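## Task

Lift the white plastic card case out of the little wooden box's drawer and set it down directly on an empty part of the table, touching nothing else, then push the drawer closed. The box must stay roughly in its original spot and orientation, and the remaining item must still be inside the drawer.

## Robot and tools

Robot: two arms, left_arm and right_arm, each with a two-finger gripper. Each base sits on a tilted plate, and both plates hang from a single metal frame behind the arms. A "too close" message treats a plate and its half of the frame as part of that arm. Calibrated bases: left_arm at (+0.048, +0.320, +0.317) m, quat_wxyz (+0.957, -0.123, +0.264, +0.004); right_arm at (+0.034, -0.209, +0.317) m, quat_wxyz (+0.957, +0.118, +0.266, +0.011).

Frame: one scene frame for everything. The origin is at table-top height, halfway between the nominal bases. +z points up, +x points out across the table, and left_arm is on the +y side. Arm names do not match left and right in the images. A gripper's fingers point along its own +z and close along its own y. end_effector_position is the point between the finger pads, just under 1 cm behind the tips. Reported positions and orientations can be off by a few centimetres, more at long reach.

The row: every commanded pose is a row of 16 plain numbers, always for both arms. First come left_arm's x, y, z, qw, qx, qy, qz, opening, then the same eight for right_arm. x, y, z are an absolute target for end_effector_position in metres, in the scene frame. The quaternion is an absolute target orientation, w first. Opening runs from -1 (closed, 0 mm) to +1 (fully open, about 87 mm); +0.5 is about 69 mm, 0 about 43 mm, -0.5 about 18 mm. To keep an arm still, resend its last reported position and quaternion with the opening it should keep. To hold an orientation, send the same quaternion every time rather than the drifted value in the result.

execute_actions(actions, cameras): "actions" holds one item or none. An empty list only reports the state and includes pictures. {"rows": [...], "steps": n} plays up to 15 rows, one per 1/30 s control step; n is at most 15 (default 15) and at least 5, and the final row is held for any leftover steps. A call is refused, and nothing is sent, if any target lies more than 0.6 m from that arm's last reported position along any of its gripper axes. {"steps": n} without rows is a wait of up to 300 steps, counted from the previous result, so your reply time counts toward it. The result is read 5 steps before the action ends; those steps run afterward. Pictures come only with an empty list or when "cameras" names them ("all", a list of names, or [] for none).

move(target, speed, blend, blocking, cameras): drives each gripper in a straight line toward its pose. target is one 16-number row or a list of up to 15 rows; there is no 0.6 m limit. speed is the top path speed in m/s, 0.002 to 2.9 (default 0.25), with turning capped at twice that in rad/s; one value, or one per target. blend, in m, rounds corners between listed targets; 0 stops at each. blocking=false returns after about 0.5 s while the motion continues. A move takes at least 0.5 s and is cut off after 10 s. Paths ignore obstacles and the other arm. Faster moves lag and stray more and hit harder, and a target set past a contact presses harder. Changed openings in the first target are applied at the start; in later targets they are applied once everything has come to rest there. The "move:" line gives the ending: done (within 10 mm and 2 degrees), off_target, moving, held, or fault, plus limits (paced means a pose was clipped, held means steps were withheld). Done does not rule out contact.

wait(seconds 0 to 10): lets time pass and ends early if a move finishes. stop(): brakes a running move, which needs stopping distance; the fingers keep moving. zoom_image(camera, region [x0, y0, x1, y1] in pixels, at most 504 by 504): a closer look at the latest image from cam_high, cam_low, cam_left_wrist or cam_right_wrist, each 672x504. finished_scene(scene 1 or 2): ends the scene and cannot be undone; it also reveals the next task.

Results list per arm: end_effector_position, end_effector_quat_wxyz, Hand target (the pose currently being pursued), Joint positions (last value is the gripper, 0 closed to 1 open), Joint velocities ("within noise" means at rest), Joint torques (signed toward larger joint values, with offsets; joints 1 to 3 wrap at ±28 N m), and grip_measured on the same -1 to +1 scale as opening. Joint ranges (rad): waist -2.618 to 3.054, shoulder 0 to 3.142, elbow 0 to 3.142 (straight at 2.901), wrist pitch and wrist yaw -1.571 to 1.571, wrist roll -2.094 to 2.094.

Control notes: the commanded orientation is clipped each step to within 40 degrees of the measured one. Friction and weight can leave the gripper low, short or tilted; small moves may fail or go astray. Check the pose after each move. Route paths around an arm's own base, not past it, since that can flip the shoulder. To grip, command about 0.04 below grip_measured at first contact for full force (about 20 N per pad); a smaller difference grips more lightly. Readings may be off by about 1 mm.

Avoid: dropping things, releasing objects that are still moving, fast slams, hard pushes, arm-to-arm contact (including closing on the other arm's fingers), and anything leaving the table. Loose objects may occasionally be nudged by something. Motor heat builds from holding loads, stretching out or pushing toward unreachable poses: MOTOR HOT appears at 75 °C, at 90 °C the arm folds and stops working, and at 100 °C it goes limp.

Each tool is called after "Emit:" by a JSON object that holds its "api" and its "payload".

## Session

Emit:
{"api": "execute_actions", "payload": {"actions": [], "cameras": ["all"]}}

Emit:
{"api": "zoom_image", "payload": {"camera": "cam_high", "region": [240, 250, 440, 400]}}

Scene clock: 0.00 s of 6000.00 s.
left_arm: end_effector_position=(+0.3331, +0.1519, +0.2145) grip_measured=+1.000 end_effector_quat_wxyz=(+0.166, +0.205, +0.963, +0.049) | right_arm: end_effector_position=(+0.4711, -0.3406, +0.1768) grip_measured=+1.000 end_effector_quat_wxyz=(+0.220, -0.321, +0.921, -0.013)
Joint positions: left_arm=[-0.841 1.741 0.813 -0.119 -0.801 -0.148 1] | right_arm=[-0.308 1.585 1.037 -0.062 -0.175 -0.955 1]
Joint velocities: within noise
Joint torques (N m): no reading
Motor temperatures (°C): left_arm=[25 31 30 26 24 26 23] | right_arm=[25 28 26 27 27 28 27]
Heat: left arm: 31 °C; right arm: 28 °C.
Hand target: left_arm +0.3356, +0.1518, +0.2160; +0.169, +0.201, +0.964, +0.048 | right_arm +0.4792, -0.3429, +0.1849; +0.232, -0.321, +0.918, -0.021
camera_calibration:
cam_left_wrist: T_world_to_cam=[[-0.375837, -0.909949, -0.175329, 0.299036], [-0.827423, 0.244324, 0.505645, 0.154714], [-0.417274, 0.335111, -0.844739, 0.410246], [0, 0, 0, 1]] pos_world=[0.411588, 0.0968291, 0.32075]
cam_right_wrist: T_world_to_cam=[[0.600023, -0.781227, 0.172214, -0.58096], [-0.755106, -0.481995, 0.444405, 0.132697], [-0.264175, -0.396693, -0.879117, 0.281155], [0, 0, 0, 1]] pos_world=[0.523063, -0.27837, 0.288247]

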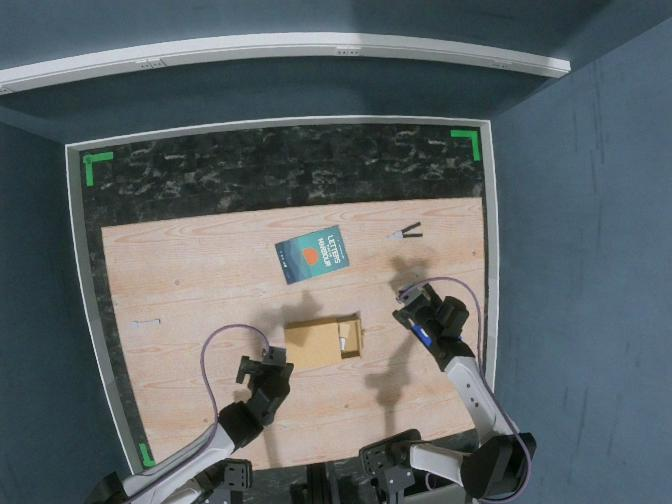

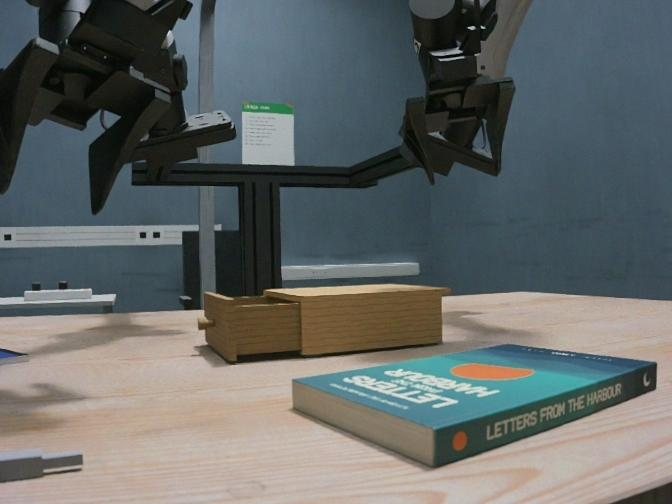

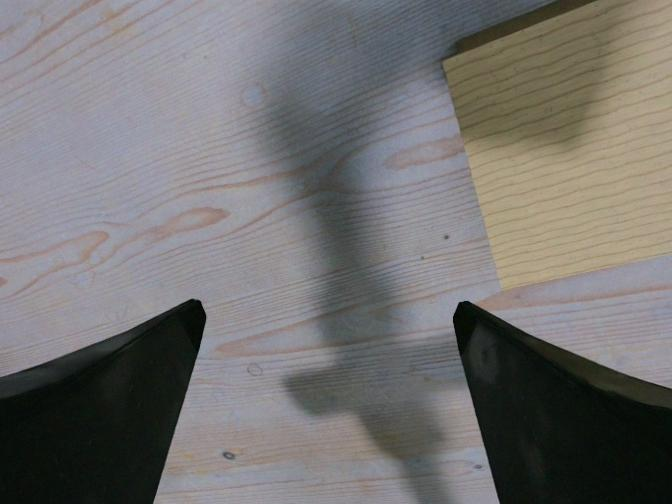

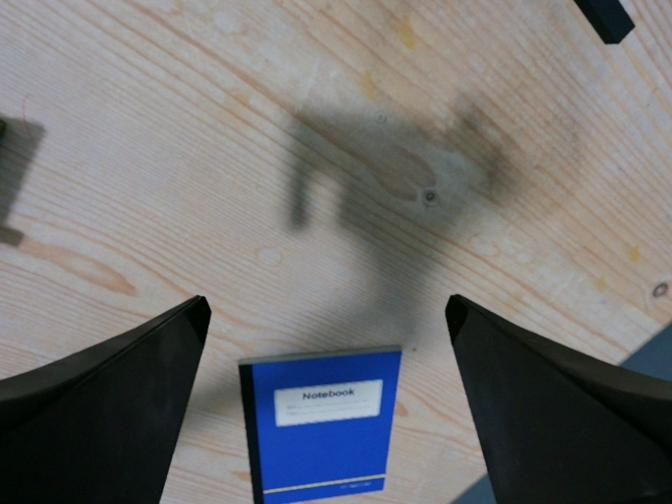

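Scaled by 2.520 from the camera's 672x504 image, which has a finer 960x720 frame.

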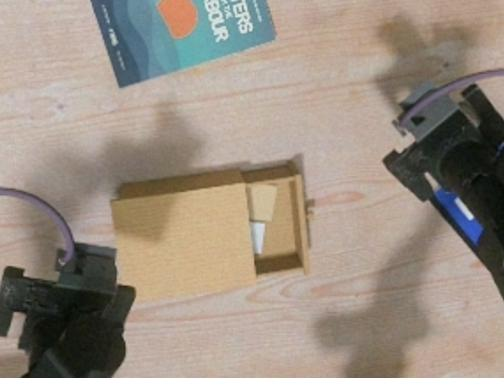

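Emit:
{"api": "move", "payload": {"target": [[0.33,0.155,0.11,0,0,0.9848,-0.1736,-0.9,0.345,-0.165,0.14,0.1228,0.6964,0.6964,-0.1228,0.2]], "speed": [0.8], "cameras": ["cam_high","cam_low","cam_right_wrist","cam_left_wrist"]}}

Emit:
{"api": "zoom_image", "payload": {"camera": "cam_high", "region": [270, 300, 370, 375]}}

Emit:
{"api": "zoom_image", "payload": {"camera": "cam_right_wrist", "region": [180, 50, 500, 300]}}

Scene clock: 5.60 s of 6000.00 s.
left_arm: end_effector_position=(+0.3255, +0.1563, +0.1139) grip_measured=-0.900 end_effector_quat_wxyz=(-0.003, +0.008, +0.986, -0.169) | right_arm: end_effector_position=(+0.3435, -0.1663, +0.1407) grip_measured=+0.200 end_effector_quat_wxyz=(+0.117, +0.699, +0.696, -0.116)
Joint positions: left_arm=[-0.373 1.955 0.872 0.03 -0.082 -0.234 0.05] | right_arm=[0.265 1.702 0.779 -0.256 0.689 1.817 0.6]
Joint velocities: within noise
Joint torques (N m): left_arm=[-2.89 -6.71 3.23 0.9 0.3 0.11] | right_arm=[4.23 -4.9 4.46 -0.16 0.43 -0.02]
Motor temperatures (°C): left_arm=[26 32 30 26 24 26 23] | right_arm=[25 29 26 27 27 28 27]
Heat: left arm: 32 °C; right arm: 29 °C.
Hand target: left_arm +0.3300, +0.1550, +0.1102; +0.000, +0.000, +0.985, -0.174 | right_arm +0.3450, -0.1650, +0.1400; +0.123, +0.696, +0.697, -0.122
Off the commanded pose: left_arm 0.006 m, 1 deg | right_arm 0.002 m, 1 deg.
Kept back: nothing.
move: done
camera_calibration:
cam_left_wrist: T_world_to_cam=[[-0.018715, -0.946802, 0.321272, 0.115489], [-0.65471, 0.254459, 0.711762, 0.116988], [-0.755649, -0.197019, -0.624643, 0.488816], [0, 0, 0, 1]] pos_world=[0.448127, 0.175883, 0.184964]
cam_right_wrist: T_world_to_cam=[[-0.99988, -0.0152325, 0.00298022, 0.338739], [-0.0114611, 0.854066, 0.520039, 0.0925718], [-0.0104668, 0.519942, -0.854137, 0.34674], [0, 0, 0, 1]] pos_world=[0.343388, -0.254187, 0.247013]

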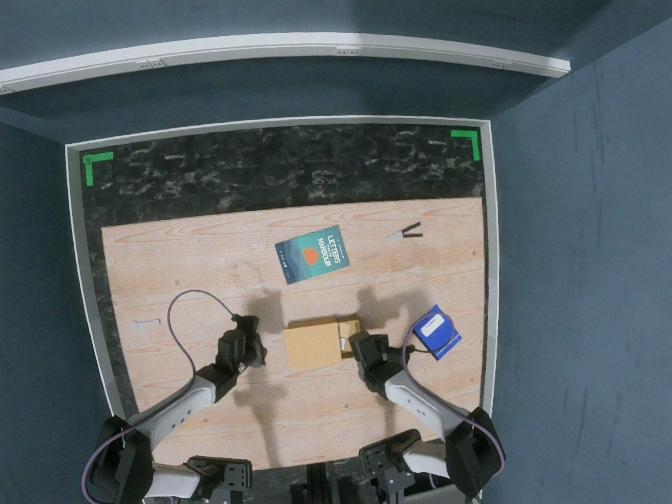

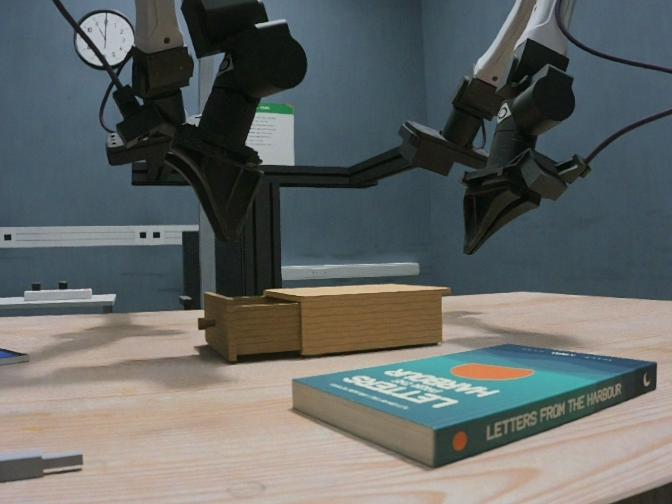

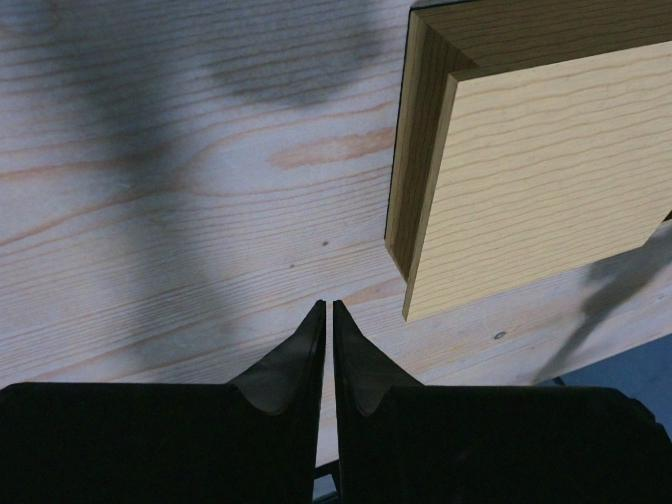

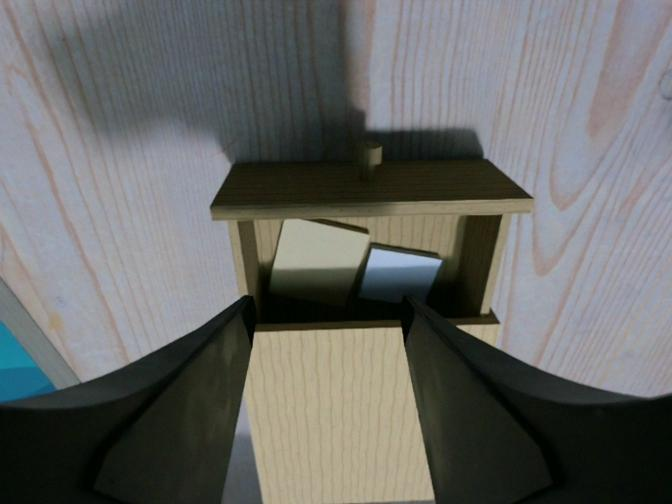

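Scaled by 5.040 from the camera's 672x504 image, which has a finer 960x720 frame.

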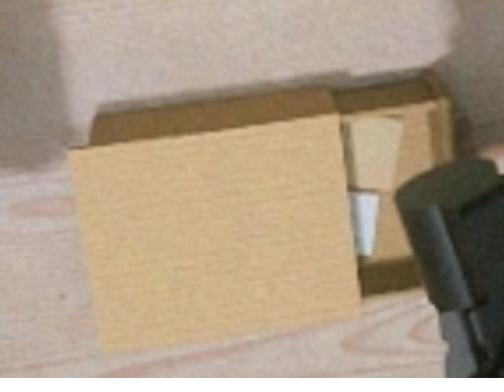

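Scaled by 1.575 from the camera's 672x504 image, which has a finer 960x720 frame.

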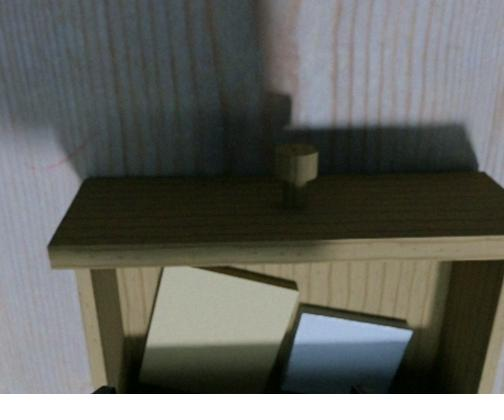

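Emit:
{"api": "zoom_image", "payload": {"camera": "cam_low", "region": [140, 130, 300, 250]}}

Emit:
{"api": "zoom_image", "payload": {"camera": "cam_right_wrist", "region": [220, 190, 520, 350]}}

Scaled by 3.150 from the camera's 672x504 image, which has a finer 960x720 frame.

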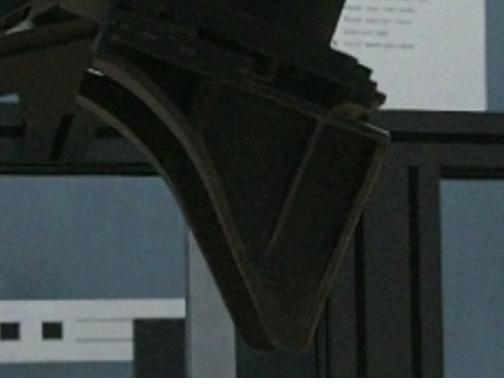

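Scaled by 1.680 from the camera's 672x504 image, which has a finer 960x720 frame.

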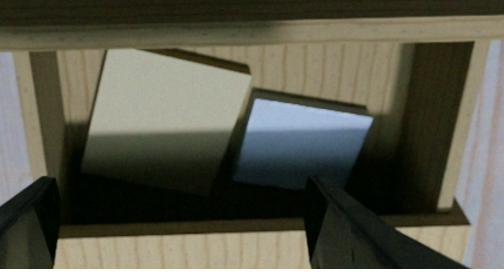

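Emit:
{"api": "move", "payload": {"target": [[0.33,0.155,0.11,0,0,0.9848,-0.1736,-0.9,0.296,-0.117,0.053,0.01145,0.7546,0.6560,-0.01317,0.22]], "speed": [0.25], "cameras": ["cam_low","cam_right_wrist"]}}

Emit:
{"api": "zoom_image", "payload": {"camera": "cam_right_wrist", "region": [200, 180, 480, 380]}}

Emit:
{"api": "zoom_image", "payload": {"camera": "cam_low", "region": [160, 200, 400, 380]}}

Scene clock: 14.27 s of 6000.00 s.
left_arm: end_effector_position=(+0.3257, +0.1562, +0.1139) grip_measured=-0.900 end_effector_quat_wxyz=(-0.002, +0.008, +0.986, -0.169) | right_arm: end_effector_position=(+0.3000, -0.1149, +0.0575) grip_measured=+0.220 end_effector_quat_wxyz=(+0.013, +0.752, +0.659, -0.010)
Joint positions: left_arm=[-0.373 1.955 0.872 0.031 -0.082 -0.234 0.05] | right_arm=[0.18 2.043 0.634 0.339 0.358 1.822 0.61]
Joint velocities: within noise
Joint torques (N m): left_arm=[-2.95 -6.69 3.26 0.9 0.29 0.11] | right_arm=[2.18 -4.44 -0.31 0.24 0.06 -0.12]
Motor temperatures (°C): left_arm=[26 35 30 26 24 26 23] | right_arm=[25 29 26 27 27 28 27]
Heat: left arm: 35 °C; right arm: 29 °C.
Hand target: left_arm +0.3299, +0.1551, +0.1101; +0.000, +0.000, +0.985, -0.174 | right_arm +0.2958, -0.1170, +0.0532; +0.011, +0.755, +0.656, -0.013
Off the commanded pose: left_arm 0.006 m, 1 deg | right_arm 0.006 m, 1 deg.
Kept back: nothing.
move: done
camera_calibration:
cam_right_wrist: T_world_to_cam=[[-0.993784, 0.111026, -0.00818532, 0.309575], [0.0675067, 0.659444, 0.748717, 0.0321568], [0.088525, 0.74351, -0.66284, 0.233427], [0, 0, 0, 1]] pos_world=[0.284816, -0.229132, 0.133182]
Images, in order (width x height): cam_low 672x504, cam_right_wrist 672x504.

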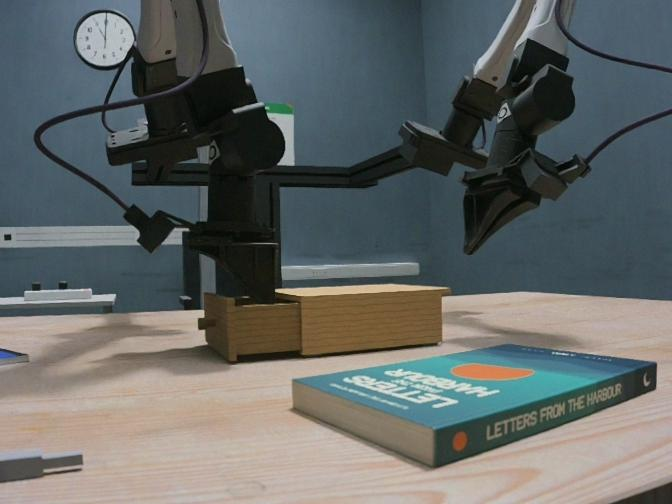

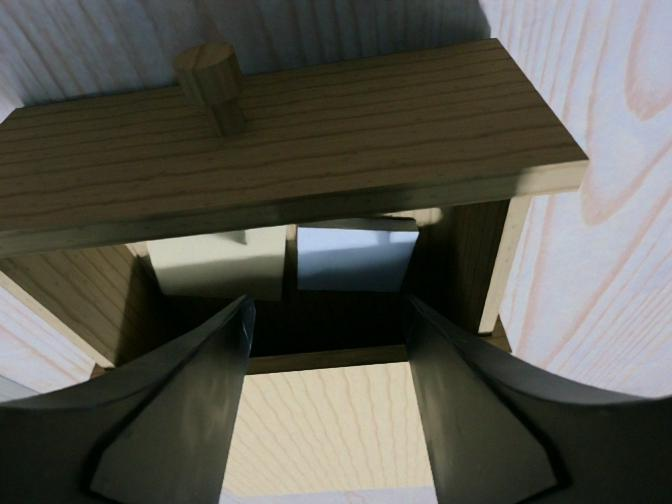

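Scaled by 1.800 from the camera's 672x504 image, which has a finer 960x720 frame.

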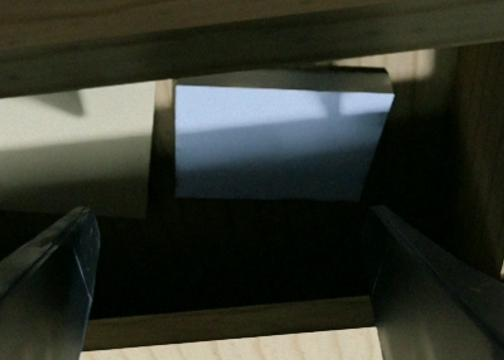

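Scaled by 2.100 from the camera's 672x504 image, which has a finer 960x720 frame.

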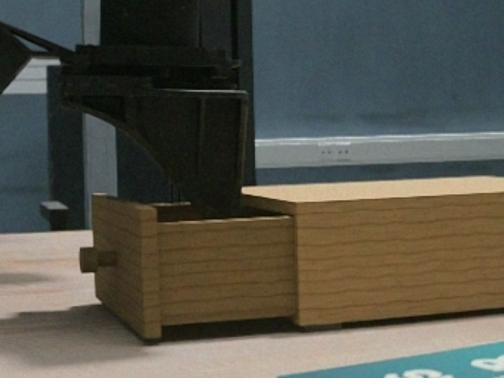

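Emit:
{"api": "move", "payload": {"target": [[0.33,0.155,0.11,0,0,0.9848,-0.1736,-0.9,0.2853,-0.1190,0.043,0.01145,0.7546,0.6560,-0.01317,0.17]], "speed": [0.08], "cameras": ["cam_right_wrist"]}}

Emit:
{"api": "zoom_image", "payload": {"camera": "cam_right_wrist", "region": [200, 180, 480, 380]}}

Scene clock: 16.50 s of 6000.00 s.
left_arm: end_effector_position=(+0.3257, +0.1562, +0.1139) grip_measured=-0.900 end_effector_quat_wxyz=(-0.002, +0.008, +0.986, -0.169) | right_arm: end_effector_position=(+0.2903, -0.1166, +0.0464) grip_measured=+0.170 end_effector_quat_wxyz=(+0.013, +0.756, +0.654, -0.010)
Joint positions: left_arm=[-0.373 1.955 0.872 0.031 -0.082 -0.235 0.05] | right_arm=[0.165 2.101 0.618 0.418 0.351 1.821 0.585]
Joint velocities: within noise
Joint torques (N m): left_arm=[-2.95 -6.75 3.21 0.9 0.29 0.11] | right_arm=[2.07 -4.64 -1.31 0.29 0.03 -0.3]
Motor temperatures (°C): left_arm=[26 35 30 26 24 26 23] | right_arm=[25 29 26 27 27 28 27]
Heat: left arm: 35 °C; right arm: 29 °C.
Hand target: left_arm +0.3299, +0.1551, +0.1101; +0.000, +0.000, +0.985, -0.174 | right_arm +0.2854, -0.1190, +0.0432; +0.011, +0.755, +0.656, -0.013
Off the commanded pose: left_arm 0.006 m, 1 deg | right_arm 0.006 m, 0 deg.
Kept back: nothing.
move: done
camera_calibration:
cam_right_wrist: T_world_to_cam=[[-0.992366, 0.123077, -0.00790252, 0.301026], [0.0757123, 0.65854, 0.748727, 0.0397626], [0.0973551, 0.742413, -0.662831, 0.225509], [0, 0, 0, 1]] pos_world=[0.273763, -0.230655, 0.122082]
Images, in order (width x height): cam_right_wrist 672x504.

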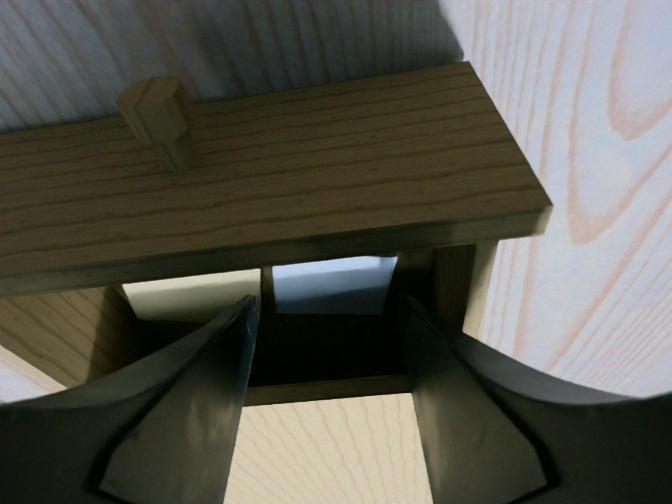

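Scaled by 1.800 from the camera's 672x504 image, which has a finer 960x720 frame.

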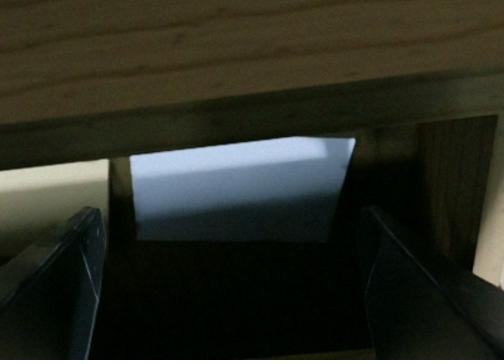

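Emit:
{"api": "move", "payload": {"target": [[0.33,0.155,0.11,0,0,0.9848,-0.1736,-0.9,0.2822,-0.1178,0.036,0.01145,0.7546,0.6560,-0.01317,0.17],[0.33,0.155,0.11,0,0,0.9848,-0.1736,-0.9,0.2822,-0.1175,0.0255,0.01145,0.7546,0.6560,-0.01317,0.17]], "speed": [0.05,0.04], "cameras": ["cam_right_wrist"]}}

Emit:
{"api": "zoom_image", "payload": {"camera": "cam_right_wrist", "region": [200, 230, 480, 430]}}

Scene clock: 18.43 s of 6000.00 s.
left_arm: end_effector_position=(+0.3257, +0.1562, +0.1139) grip_measured=-0.900 end_effector_quat_wxyz=(-0.002, +0.008, +0.986, -0.169) | right_arm: end_effector_position=(+0.2878, -0.1155, +0.0300) grip_measured=+0.170 end_effector_quat_wxyz=(+0.016, +0.757, +0.653, -0.007)
Joint positions: left_arm=[-0.373 1.955 0.872 0.031 -0.082 -0.235 0.05] | right_arm=[0.152 2.184 0.64 0.49 0.346 1.809 0.585]
Joint velocities: within noise
Joint torques (N m): left_arm=[-2.93 -6.74 3.28 0.91 0.29 0.11] | right_arm=[2.21 -4.34 -0.84 0.17 0.05 -0.28]
Motor temperatures (°C): left_arm=[26 36 30 26 24 26 23] | right_arm=[25 29 26 27 27 28 27]
Heat: left arm: 36 °C; right arm: 29 °C.
Hand target: left_arm +0.3299, +0.1551, +0.1101; +0.000, +0.000, +0.985, -0.173 | right_arm +0.2823, -0.1174, +0.0257; +0.011, +0.755, +0.656, -0.013
Off the commanded pose: left_arm 0.006 m, 1 deg | right_arm 0.007 m, 1 deg.
Kept back: nothing.
move: done
camera_calibration:
cam_right_wrist: T_world_to_cam=[[-0.991921, 0.125961, -0.0150703, 0.298698], [0.0722923, 0.658872, 0.748773, 0.0524993], [0.104246, 0.741634, -0.662655, 0.212028], [0, 0, 0, 1]] pos_world=[0.270386, -0.229462, 0.105693]
Images, in order (width x height): cam_right_wrist 672x504.

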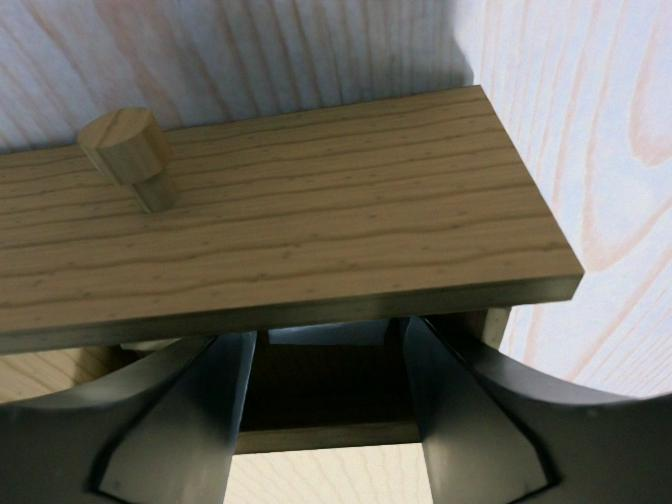

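Scaled by 1.800 from the camera's 672x504 image, which has a finer 960x720 frame.

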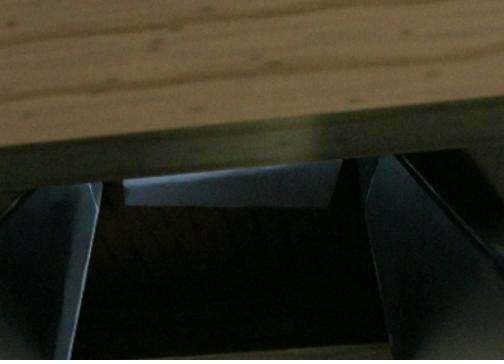

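Emit:
{"api": "move", "payload": {"target": [[0.33,0.155,0.11,0,0,0.9848,-0.1736,-0.9,0.2822,-0.1175,0.0255,0.01145,0.7546,0.6560,-0.01317,-0.1],[0.33,0.155,0.11,0,0,0.9848,-0.1736,-0.9,0.2945,-0.118,0.055,0.01145,0.7546,0.6560,-0.01317,-0.1],[0.33,0.155,0.11,0,0,0.9848,-0.1736,-0.9,0.2955,-0.120,0.12,0.01145,0.7546,0.6560,-0.01317,-0.1]], "speed": [0.05,0.07,0.12], "cameras": ["cam_low","cam_right_wrist"]}}

Emit:
{"api": "zoom_image", "payload": {"camera": "cam_right_wrist", "region": [200, 180, 480, 380]}}

Scene clock: 21.23 s of 6000.00 s.
left_arm: end_effector_position=(+0.3257, +0.1562, +0.1139) grip_measured=-0.900 end_effector_quat_wxyz=(-0.002, +0.008, +0.986, -0.169) | right_arm: end_effector_position=(+0.2900, -0.1189, +0.1139) grip_measured=-0.100 end_effector_quat_wxyz=(+0.001, +0.753, +0.658, -0.017)
Joint positions: left_arm=[-0.373 1.955 0.872 0.031 -0.082 -0.235 0.05] | right_arm=[0.234 1.761 0.541 0.105 0.369 1.885 0.45]
Joint velocities: within noise
Joint torques (N m): left_arm=[-2.93 -6.76 3.28 0.9 0.3 0.11] | right_arm=[3.84 -7.58 0.99 -0.09 0.27 -0.01]
Motor temperatures (°C): left_arm=[26 36 31 26 24 26 23] | right_arm=[25 29 26 27 27 28 27]
Heat: left arm: 36 °C; right arm: 29 °C.
Hand target: left_arm +0.3299, +0.1551, +0.1101; +0.000, +0.000, +0.985, -0.173 | right_arm +0.2954, -0.1200, +0.1197; +0.011, +0.755, +0.656, -0.013
Off the commanded pose: left_arm 0.006 m, 1 deg | right_arm 0.008 m, 1 deg.
Kept back: nothing.
move: done
camera_calibration:
cam_right_wrist: T_world_to_cam=[[-0.993318, 0.113743, 0.0195627, 0.297647], [0.0894732, 0.651852, 0.753049, -0.0144934], [0.0729021, 0.749767, -0.657673, 0.279438], [0, 0, 0, 1]] pos_world=[0.276583, -0.233921, 0.18887]
Images, in order (width x height): cam_low 672x504, cam_right_wrist 672x504.

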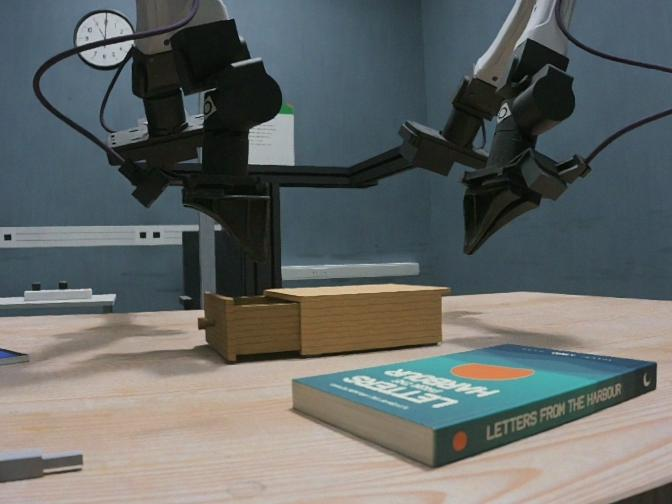

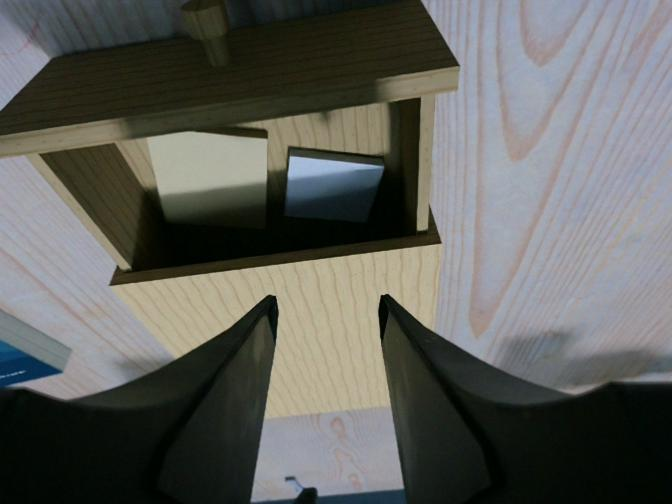

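Scaled by 1.800 from the camera's 672x504 image, which has a finer 960x720 frame.

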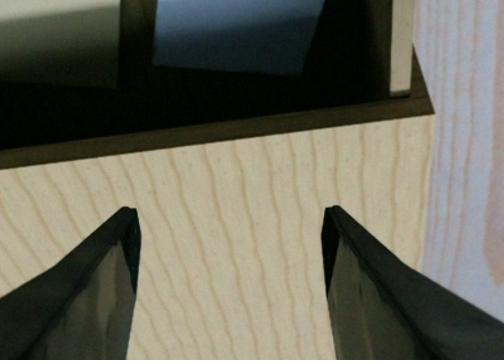

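Emit:
{"api": "move", "payload": {"target": [[0.33,0.155,0.11,0,0,0.9848,-0.1736,-0.9,0.2850,-0.1185,0.065,0.01145,0.7546,0.6560,-0.01317,0.17],[0.33,0.155,0.11,0,0,0.9848,-0.1736,-0.9,0.2826,-0.1175,0.036,0.01145,0.7546,0.6560,-0.01317,0.17]], "speed": [0.15,0.08], "cameras": ["cam_right_wrist"]}}

Emit:
{"api": "zoom_image", "payload": {"camera": "cam_right_wrist", "region": [200, 200, 480, 400]}}

Scene clock: 23.40 s of 6000.00 s.
left_arm: end_effector_position=(+0.3257, +0.1562, +0.1139) grip_measured=-0.900 end_effector_quat_wxyz=(-0.002, +0.008, +0.986, -0.169) | right_arm: end_effector_position=(+0.2713, -0.1170, +0.0399) grip_measured=+0.170 end_effector_quat_wxyz=(+0.000, +0.749, +0.662, -0.029)
Joint positions: left_arm=[-0.373 1.955 0.872 0.031 -0.082 -0.235 0.05] | right_arm=[0.164 2.14 0.609 0.417 0.351 1.815 0.585]
Joint velocities: within noise
Joint torques (N m): left_arm=[-2.93 -6.76 3.19 0.89 0.29 0.11] | right_arm=[2.18 -4.68 -0.14 0.46 0.02 -0.13]
Motor temperatures (°C): left_arm=[26 37 31 26 24 26 23] | right_arm=[25 30 26 27 27 28 27]
Heat: left arm: 37 °C; right arm: 30 °C.
Hand target: left_arm +0.3299, +0.1551, +0.1101; +0.000, +0.000, +0.985, -0.173 | right_arm +0.2825, -0.1177, +0.0365; +0.011, +0.754, +0.656, -0.014
Off the commanded pose: left_arm 0.006 m, 1 deg | right_arm 0.012 m, 2 deg.
Kept back: nothing.
move: off_target (right_arm)
camera_calibration:
cam_right_wrist: T_world_to_cam=[[-0.993897, 0.103989, 0.0367983, 0.278634], [0.0969435, 0.664281, 0.74117, 0.0415226], [0.0526294, 0.740215, -0.670308, 0.235567], [0, 0, 0, 1]] pos_world=[0.260511, -0.230928, 0.116874]
Images, in order (width x height): cam_right_wrist 672x504.

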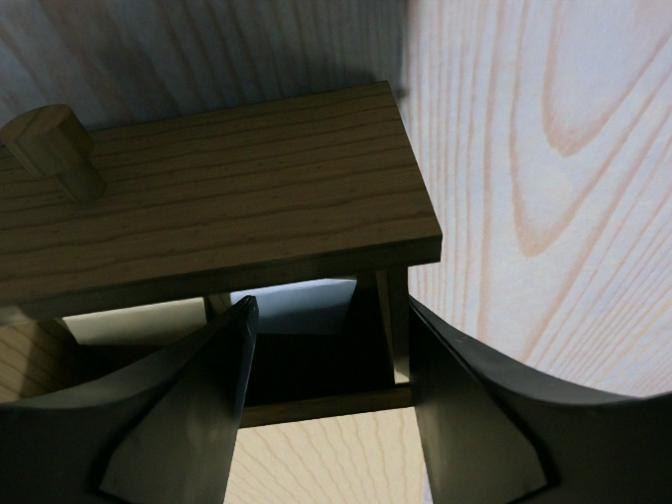

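Scaled by 1.800 from the camera's 672x504 image, which has a finer 960x720 frame.

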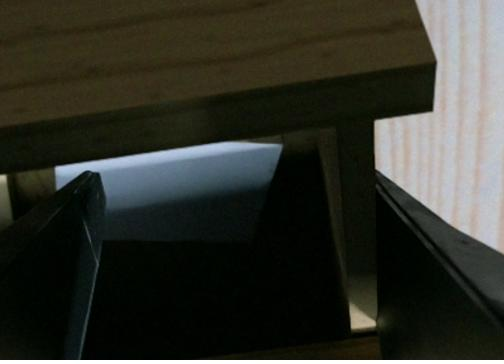

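Emit:
{"api": "move", "payload": {"target": [[0.33,0.155,0.11,0,0,0.9848,-0.1736,-0.9,0.284,-0.1195,0.085,0.01145,0.7546,0.6560,-0.01317,0.17],[0.33,0.155,0.11,0,0,0.9848,-0.1736,-0.9,0.297,-0.1190,0.070,0.01145,0.7546,0.6560,-0.01317,0.17],[0.33,0.155,0.11,0,0,0.9848,-0.1736,-0.9,0.2945,-0.1180,0.046,0.01145,0.7546,0.6560,-0.01317,0.17]], "speed": [0.12,0.1,0.07], "cameras": ["cam_right_wrist"]}}

Emit:
{"api": "zoom_image", "payload": {"camera": "cam_right_wrist", "region": [200, 200, 480, 400]}}

Scene clock: 25.27 s of 6000.00 s.
left_arm: end_effector_position=(+0.3257, +0.1562, +0.1139) grip_measured=-0.900 end_effector_quat_wxyz=(-0.002, +0.008, +0.986, -0.169) | right_arm: end_effector_position=(+0.2938, -0.1160, +0.0498) grip_measured=+0.170 end_effector_quat_wxyz=(+0.009, +0.755, +0.656, -0.014)
Joint positions: left_arm=[-0.373 1.955 0.872 0.031 -0.082 -0.235 0.05] | right_arm=[0.169 2.08 0.634 0.368 0.35 1.824 0.585]
Joint velocities: within noise
Joint torques (N m): left_arm=[-2.92 -6.76 3.29 0.89 0.29 0.11] | right_arm=[2.21 -4.7 0.06 0.23 0.06 -0.25]
Motor temperatures (°C): left_arm=[26 37 31 26 24 26 23] | right_arm=[25 30 26 27 27 28 27]
Heat: left arm: 37 °C; right arm: 30 °C.
Hand target: left_arm +0.3299, +0.1551, +0.1101; +0.000, +0.000, +0.985, -0.173 | right_arm +0.2943, -0.1180, +0.0461; +0.011, +0.754, +0.656, -0.013
Off the commanded pose: left_arm 0.006 m, 1 deg | right_arm 0.004 m, 0 deg.
Kept back: nothing.
move: done
camera_calibration:
cam_right_wrist: T_world_to_cam=[[-0.992831, 0.11949, 0.00282137, 0.303594], [0.0813373, 0.658151, 0.74848, 0.0349077], [0.087579, 0.743343, -0.663152, 0.230036], [0, 0, 0, 1]] pos_world=[0.278432, -0.230247, 0.125564]
Images, in order (width x height): cam_right_wrist 672x504.

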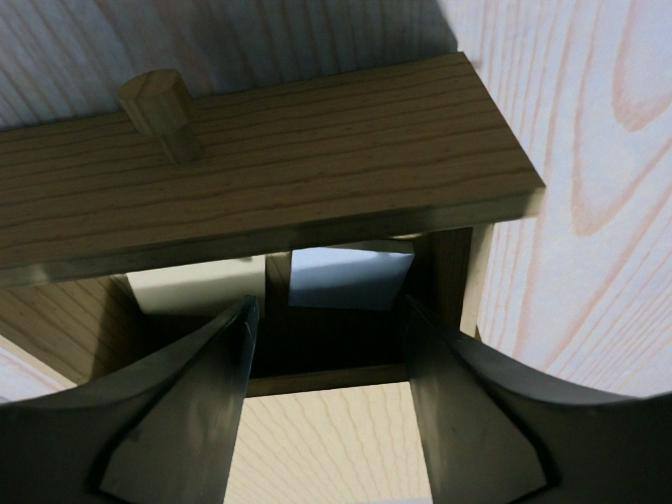

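Scaled by 1.800 from the camera's 672x504 image, which has a finer 960x720 frame.

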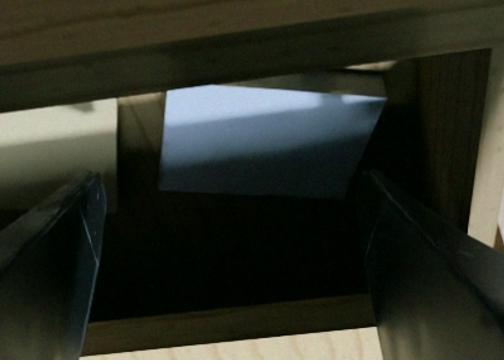

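Emit:
{"api": "move", "payload": {"target": [[0.33,0.155,0.11,0,0,0.9848,-0.1736,-0.9,0.2828,-0.1095,0.035,-0.0444,0.7697,0.6346,0.0539,0.19]], "speed": [0.08], "cameras": ["cam_right_wrist","cam_low"]}}

Emit:
{"api": "zoom_image", "payload": {"camera": "cam_right_wrist", "region": [200, 220, 480, 420]}}

Emit:
{"api": "zoom_image", "payload": {"camera": "cam_low", "region": [160, 200, 400, 380]}}

Scene clock: 28.77 s of 6000.00 s.
left_arm: end_effector_position=(+0.3257, +0.1562, +0.1139) grip_measured=-0.900 end_effector_quat_wxyz=(-0.002, +0.008, +0.986, -0.169) | right_arm: end_effector_position=(+0.2923, -0.1133, +0.0373) grip_measured=+0.190 end_effector_quat_wxyz=(-0.030, +0.773, +0.632, +0.052)
Joint positions: left_arm=[-0.373 1.955 0.872 0.031 -0.082 -0.235 0.05] | right_arm=[0.073 2.166 0.592 0.58 0.161 1.783 0.595]
Joint velocities: within noise
Joint torques (N m): left_arm=[-2.97 -6.75 3.25 0.9 0.29 0.11] | right_arm=[2.32 -3.95 -2.04 0.31 -0.29 -0.22]
Motor temperatures (°C): left_arm=[26 38 31 27 24 26 23] | right_arm=[25 30 26 27 27 28 27]
Heat: left arm: 38 °C; right arm: 30 °C.
Hand target: left_arm +0.3299, +0.1551, +0.1101; +0.000, +0.000, +0.985, -0.173 | right_arm +0.2828, -0.1096, +0.0353; -0.044, +0.770, +0.635, +0.054
Off the commanded pose: left_arm 0.006 m, 1 deg | right_arm 0.010 m, 2 deg.
Kept back: nothing.
move: done
camera_calibration:
cam_right_wrist: T_world_to_cam=[[-0.983357, 0.180083, -0.0240594, 0.306977], [0.0780334, 0.538223, 0.839182, 0.0265289], [0.164072, 0.823339, -0.543318, 0.202132], [0, 0, 0, 1]] pos_world=[0.266634, -0.235983, 0.0949451]
Images, in order (width x height): cam_low 672x504, cam_right_wrist 672x504.

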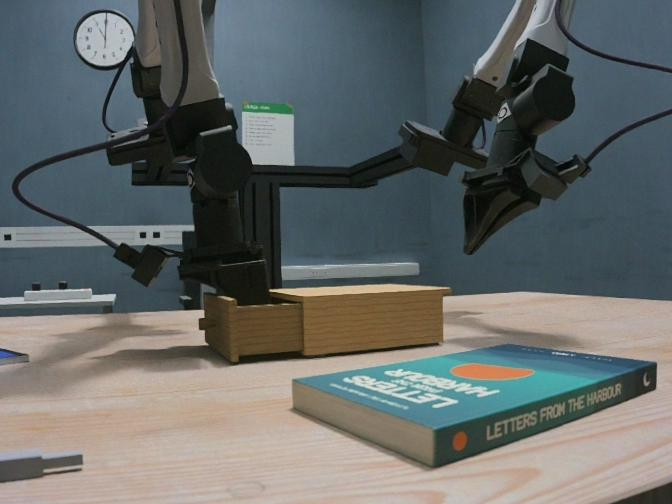

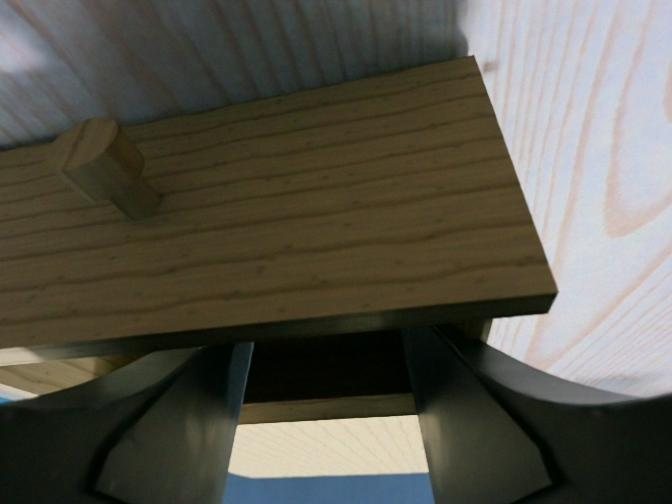

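Scaled by 1.800 from the camera's 672x504 image, which has a finer 960x720 frame.

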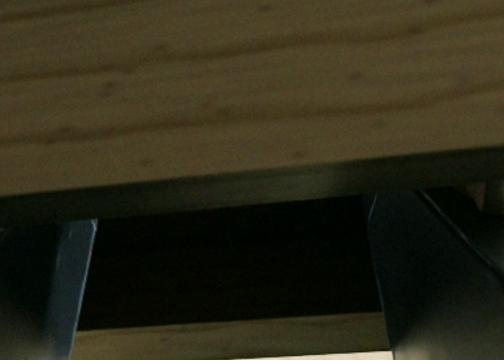

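Scaled by 2.100 from the camera's 672x504 image, which has a finer 960x720 frame.

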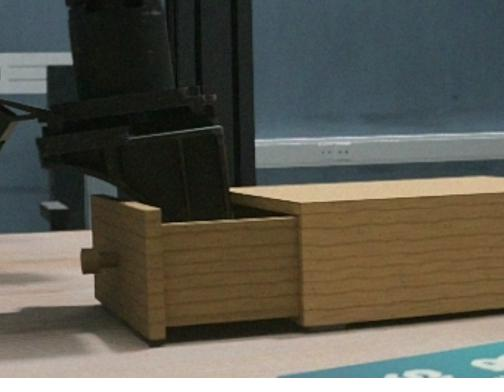

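Emit:
{"api": "move", "payload": {"target": [[0.33,0.155,0.11,0,0,0.9848,-0.1736,-0.9,0.2788,-0.1040,0.024,-0.0444,0.7697,0.6346,0.0539,0.19]], "speed": [0.05], "cameras": ["cam_right_wrist","cam_low"]}}

Emit:
{"api": "zoom_image", "payload": {"camera": "cam_right_wrist", "region": [200, 250, 480, 450]}}

Scene clock: 29.93 s of 6000.00 s.
left_arm: end_effector_position=(+0.3258, +0.1562, +0.1139) grip_measured=-0.900 end_effector_quat_wxyz=(-0.002, +0.008, +0.986, -0.169) | right_arm: end_effector_position=(+0.2868, -0.1069, +0.0291) grip_measured=+0.190 end_effector_quat_wxyz=(-0.037, +0.772, +0.632, +0.061)
Joint positions: left_arm=[-0.373 1.955 0.872 0.031 -0.082 -0.235 0.05] | right_arm=[0.073 2.226 0.599 0.638 0.139 1.782 0.595]
Joint velocities: within noise
Joint torques (N m): left_arm=[-2.93 -6.68 3.28 0.89 0.29 0.12] | right_arm=[3.1 -3.48 -0.9 0.18 -0.05 -0.13]
Motor temperatures (°C): left_arm=[26 38 31 27 24 26 23] | right_arm=[25 30 26 27 27 28 27]
Heat: left arm: 38 °C; right arm: 30 °C.
Hand target: left_arm +0.3300, +0.1551, +0.1101; +0.000, +0.000, +0.985, -0.173 | right_arm +0.2786, -0.1041, +0.0243; -0.044, +0.770, +0.635, +0.054
Off the commanded pose: left_arm 0.006 m, 1 deg | right_arm 0.010 m, 1 deg.
Kept back: nothing.
move: done
camera_calibration:
cam_right_wrist: T_world_to_cam=[[-0.983415, 0.179728, -0.0243426, 0.300235], [0.0738211, 0.519245, 0.851431, 0.0292999], [0.165665, 0.835513, -0.523902, 0.193517], [0, 0, 0, 1]] pos_world=[0.261034, -0.230861, 0.0837457]
Images, in order (width x height): cam_low 672x504, cam_right_wrist 672x504.

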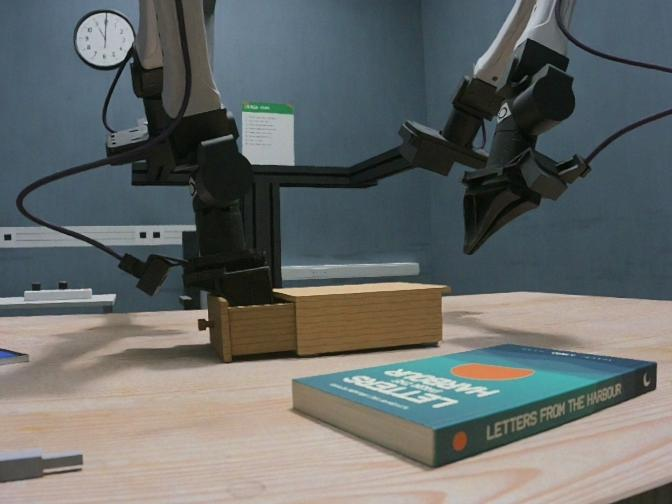

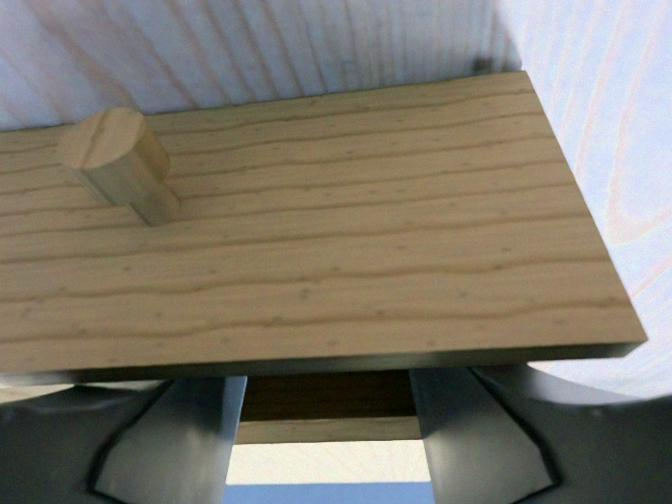

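Scaled by 1.800 from the camera's 672x504 image, which has a finer 960x720 frame.

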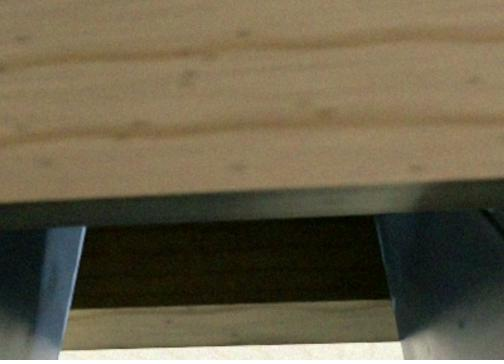

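Emit:
{"api": "move", "payload": {"target": [[0.33,0.155,0.11,0,0,0.9848,-0.1736,-0.9,0.2788,-0.1040,0.024,-0.0444,0.7697,0.6346,0.0539,-0.1]], "speed": [0.05], "cameras": ["cam_right_wrist","cam_low"]}}

Emit:
{"api": "zoom_image", "payload": {"camera": "cam_low", "region": [160, 200, 400, 380]}}

Scene clock: 31.00 s of 6000.00 s.
left_arm: end_effector_position=(+0.3258, +0.1561, +0.1139) grip_measured=-0.900 end_effector_quat_wxyz=(-0.002, +0.008, +0.986, -0.169) | right_arm: end_effector_position=(+0.2854, -0.1051, +0.0291) grip_measured=-0.100 end_effector_quat_wxyz=(-0.041, +0.771, +0.632, +0.062)
Joint positions: left_arm=[-0.373 1.955 0.872 0.031 -0.081 -0.235 0.05] | right_arm=[0.074 2.229 0.599 0.638 0.131 1.782 0.45]
Joint velocities: within noise
Joint torques (N m): left_arm=[-2.95 -6.75 3.22 0.89 0.29 0.13] | right_arm=[3.12 -3.69 -1.05 0.22 0.01 -0.15]
Motor temperatures (°C): left_arm=[26 38 31 27 24 26 23] | right_arm=[25 30 26 27 27 28 27]
Heat: left arm: 38 °C; right arm: 30 °C.
Hand target: left_arm +0.3299, +0.1550, +0.1102; +0.000, +0.000, +0.985, -0.174 | right_arm +0.2787, -0.1041, +0.0243; -0.044, +0.770, +0.635, +0.054
Off the commanded pose: left_arm 0.006 m, 1 deg | right_arm 0.008 m, 1 deg.
Kept back: nothing.
move: done
camera_calibration:
cam_right_wrist: T_world_to_cam=[[-0.983902, 0.177619, -0.0197307, 0.298241], [0.0753299, 0.512314, 0.855488, 0.0272027], [0.162059, 0.84023, -0.517446, 0.193565], [0, 0, 0, 1]] pos_world=[0.260022, -0.229549, 0.0827723]
Images, in order (width x height): cam_low 672x504, cam_right_wrist 672x504.

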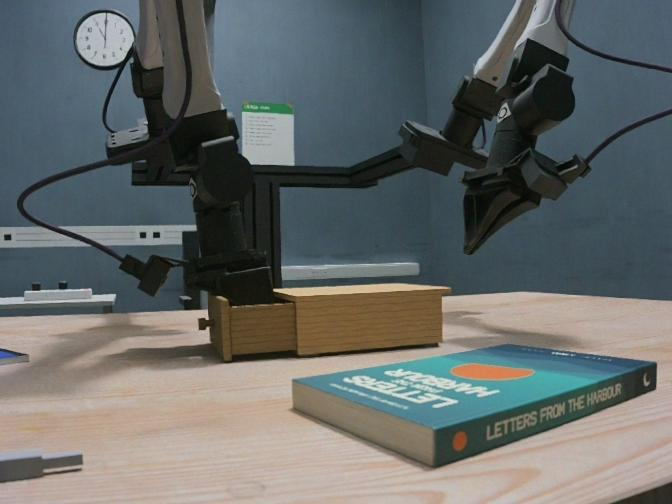

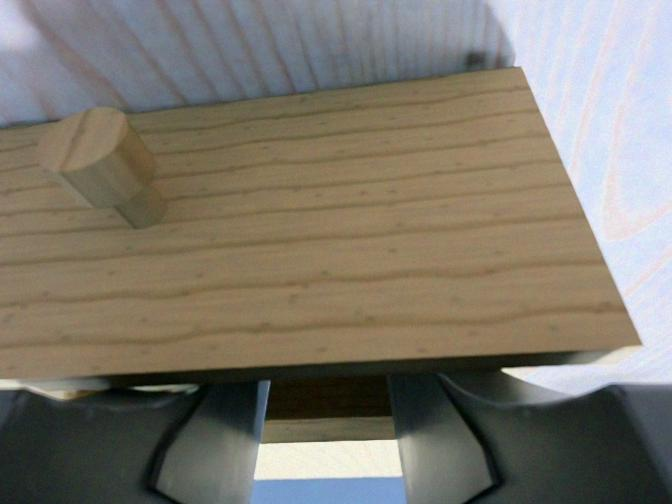

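Scaled by 2.100 from the camera's 672x504 image, which has a finer 960x720 frame.

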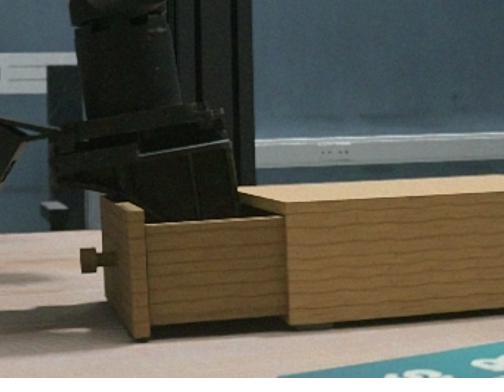

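Emit:
{"api": "move", "payload": {"target": [[0.33,0.155,0.11,0,0,0.9848,-0.1736,-0.9,0.288,-0.110,0.070,-0.0220,0.7767,0.6289,0.0271,0.2],[0.33,0.155,0.11,0,0,0.9848,-0.1736,-0.9,0.296,-0.116,0.072,-0.0220,0.7767,0.6289,0.0271,0.2],[0.33,0.155,0.11,0,0,0.9848,-0.1736,-0.9,0.293,-0.115,0.050,-0.0220,0.7767,0.6289,0.0271,0.2]], "speed": [0.1,0.1,0.08], "cameras": ["cam_right_wrist","cam_high"]}}

Emit:
{"api": "zoom_image", "payload": {"camera": "cam_right_wrist", "region": [200, 200, 480, 400]}}

Scene clock: 33.87 s of 6000.00 s.
left_arm: end_effector_position=(+0.3258, +0.1561, +0.1139) grip_measured=-0.900 end_effector_quat_wxyz=(-0.002, +0.008, +0.986, -0.169) | right_arm: end_effector_position=(+0.2907, -0.1115, +0.0540) grip_measured=+0.200 end_effector_quat_wxyz=(-0.029, +0.776, +0.629, +0.028)
Joint positions: left_arm=[-0.373 1.955 0.872 0.031 -0.081 -0.235 0.05] | right_arm=[0.119 2.074 0.581 0.452 0.215 1.84 0.6]
Joint velocities: within noise
Joint torques (N m): left_arm=[-2.96 -6.69 3.32 0.89 0.3 0.11] | right_arm=[1.89 -4.6 -0.21 0.28 0.09 -0.24]
Motor temperatures (°C): left_arm=[26 38 31 27 24 26 23] | right_arm=[25 30 26 27 27 28 27]
Heat: left arm: 38 °C; right arm: 30 °C.
Hand target: left_arm +0.3299, +0.1550, +0.1102; +0.000, +0.000, +0.985, -0.174 | right_arm +0.2929, -0.1151, +0.0501; -0.022, +0.777, +0.629, +0.027
Off the commanded pose: left_arm 0.006 m, 1 deg | right_arm 0.006 m, 1 deg.
Kept back: nothing.
move: done
camera_calibration:
cam_right_wrist: T_world_to_cam=[[-0.98239, 0.186681, 0.00776306, 0.304142], [0.113512, 0.563312, 0.81841, 0.00525385], [0.148408, 0.804879, -0.574583, 0.214063], [0, 0, 0, 1]] pos_world=[0.266421, -0.232032, 0.116336]
Images, in order (width x height): cam_high 672x504, cam_right_wrist 672x504.

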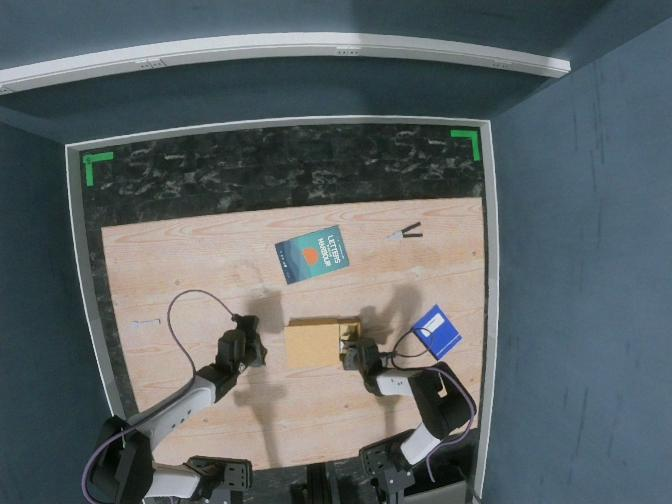

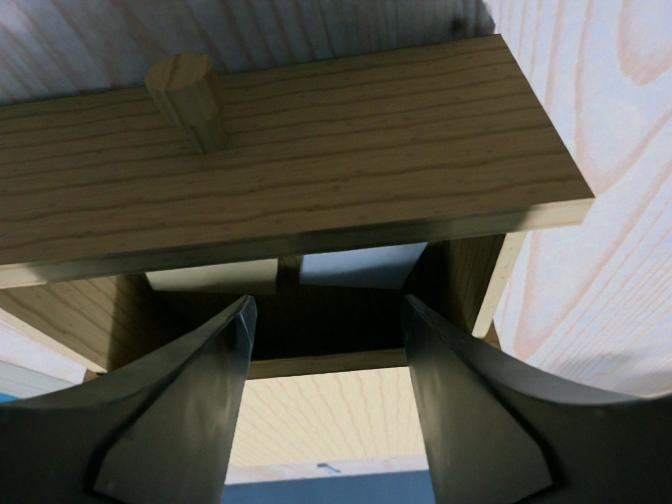

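Scaled by 1.800 from the camera's 672x504 image, which has a finer 960x720 frame.

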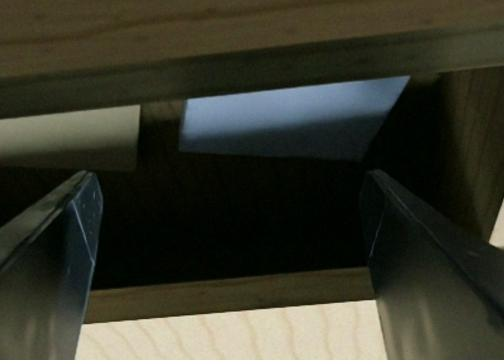

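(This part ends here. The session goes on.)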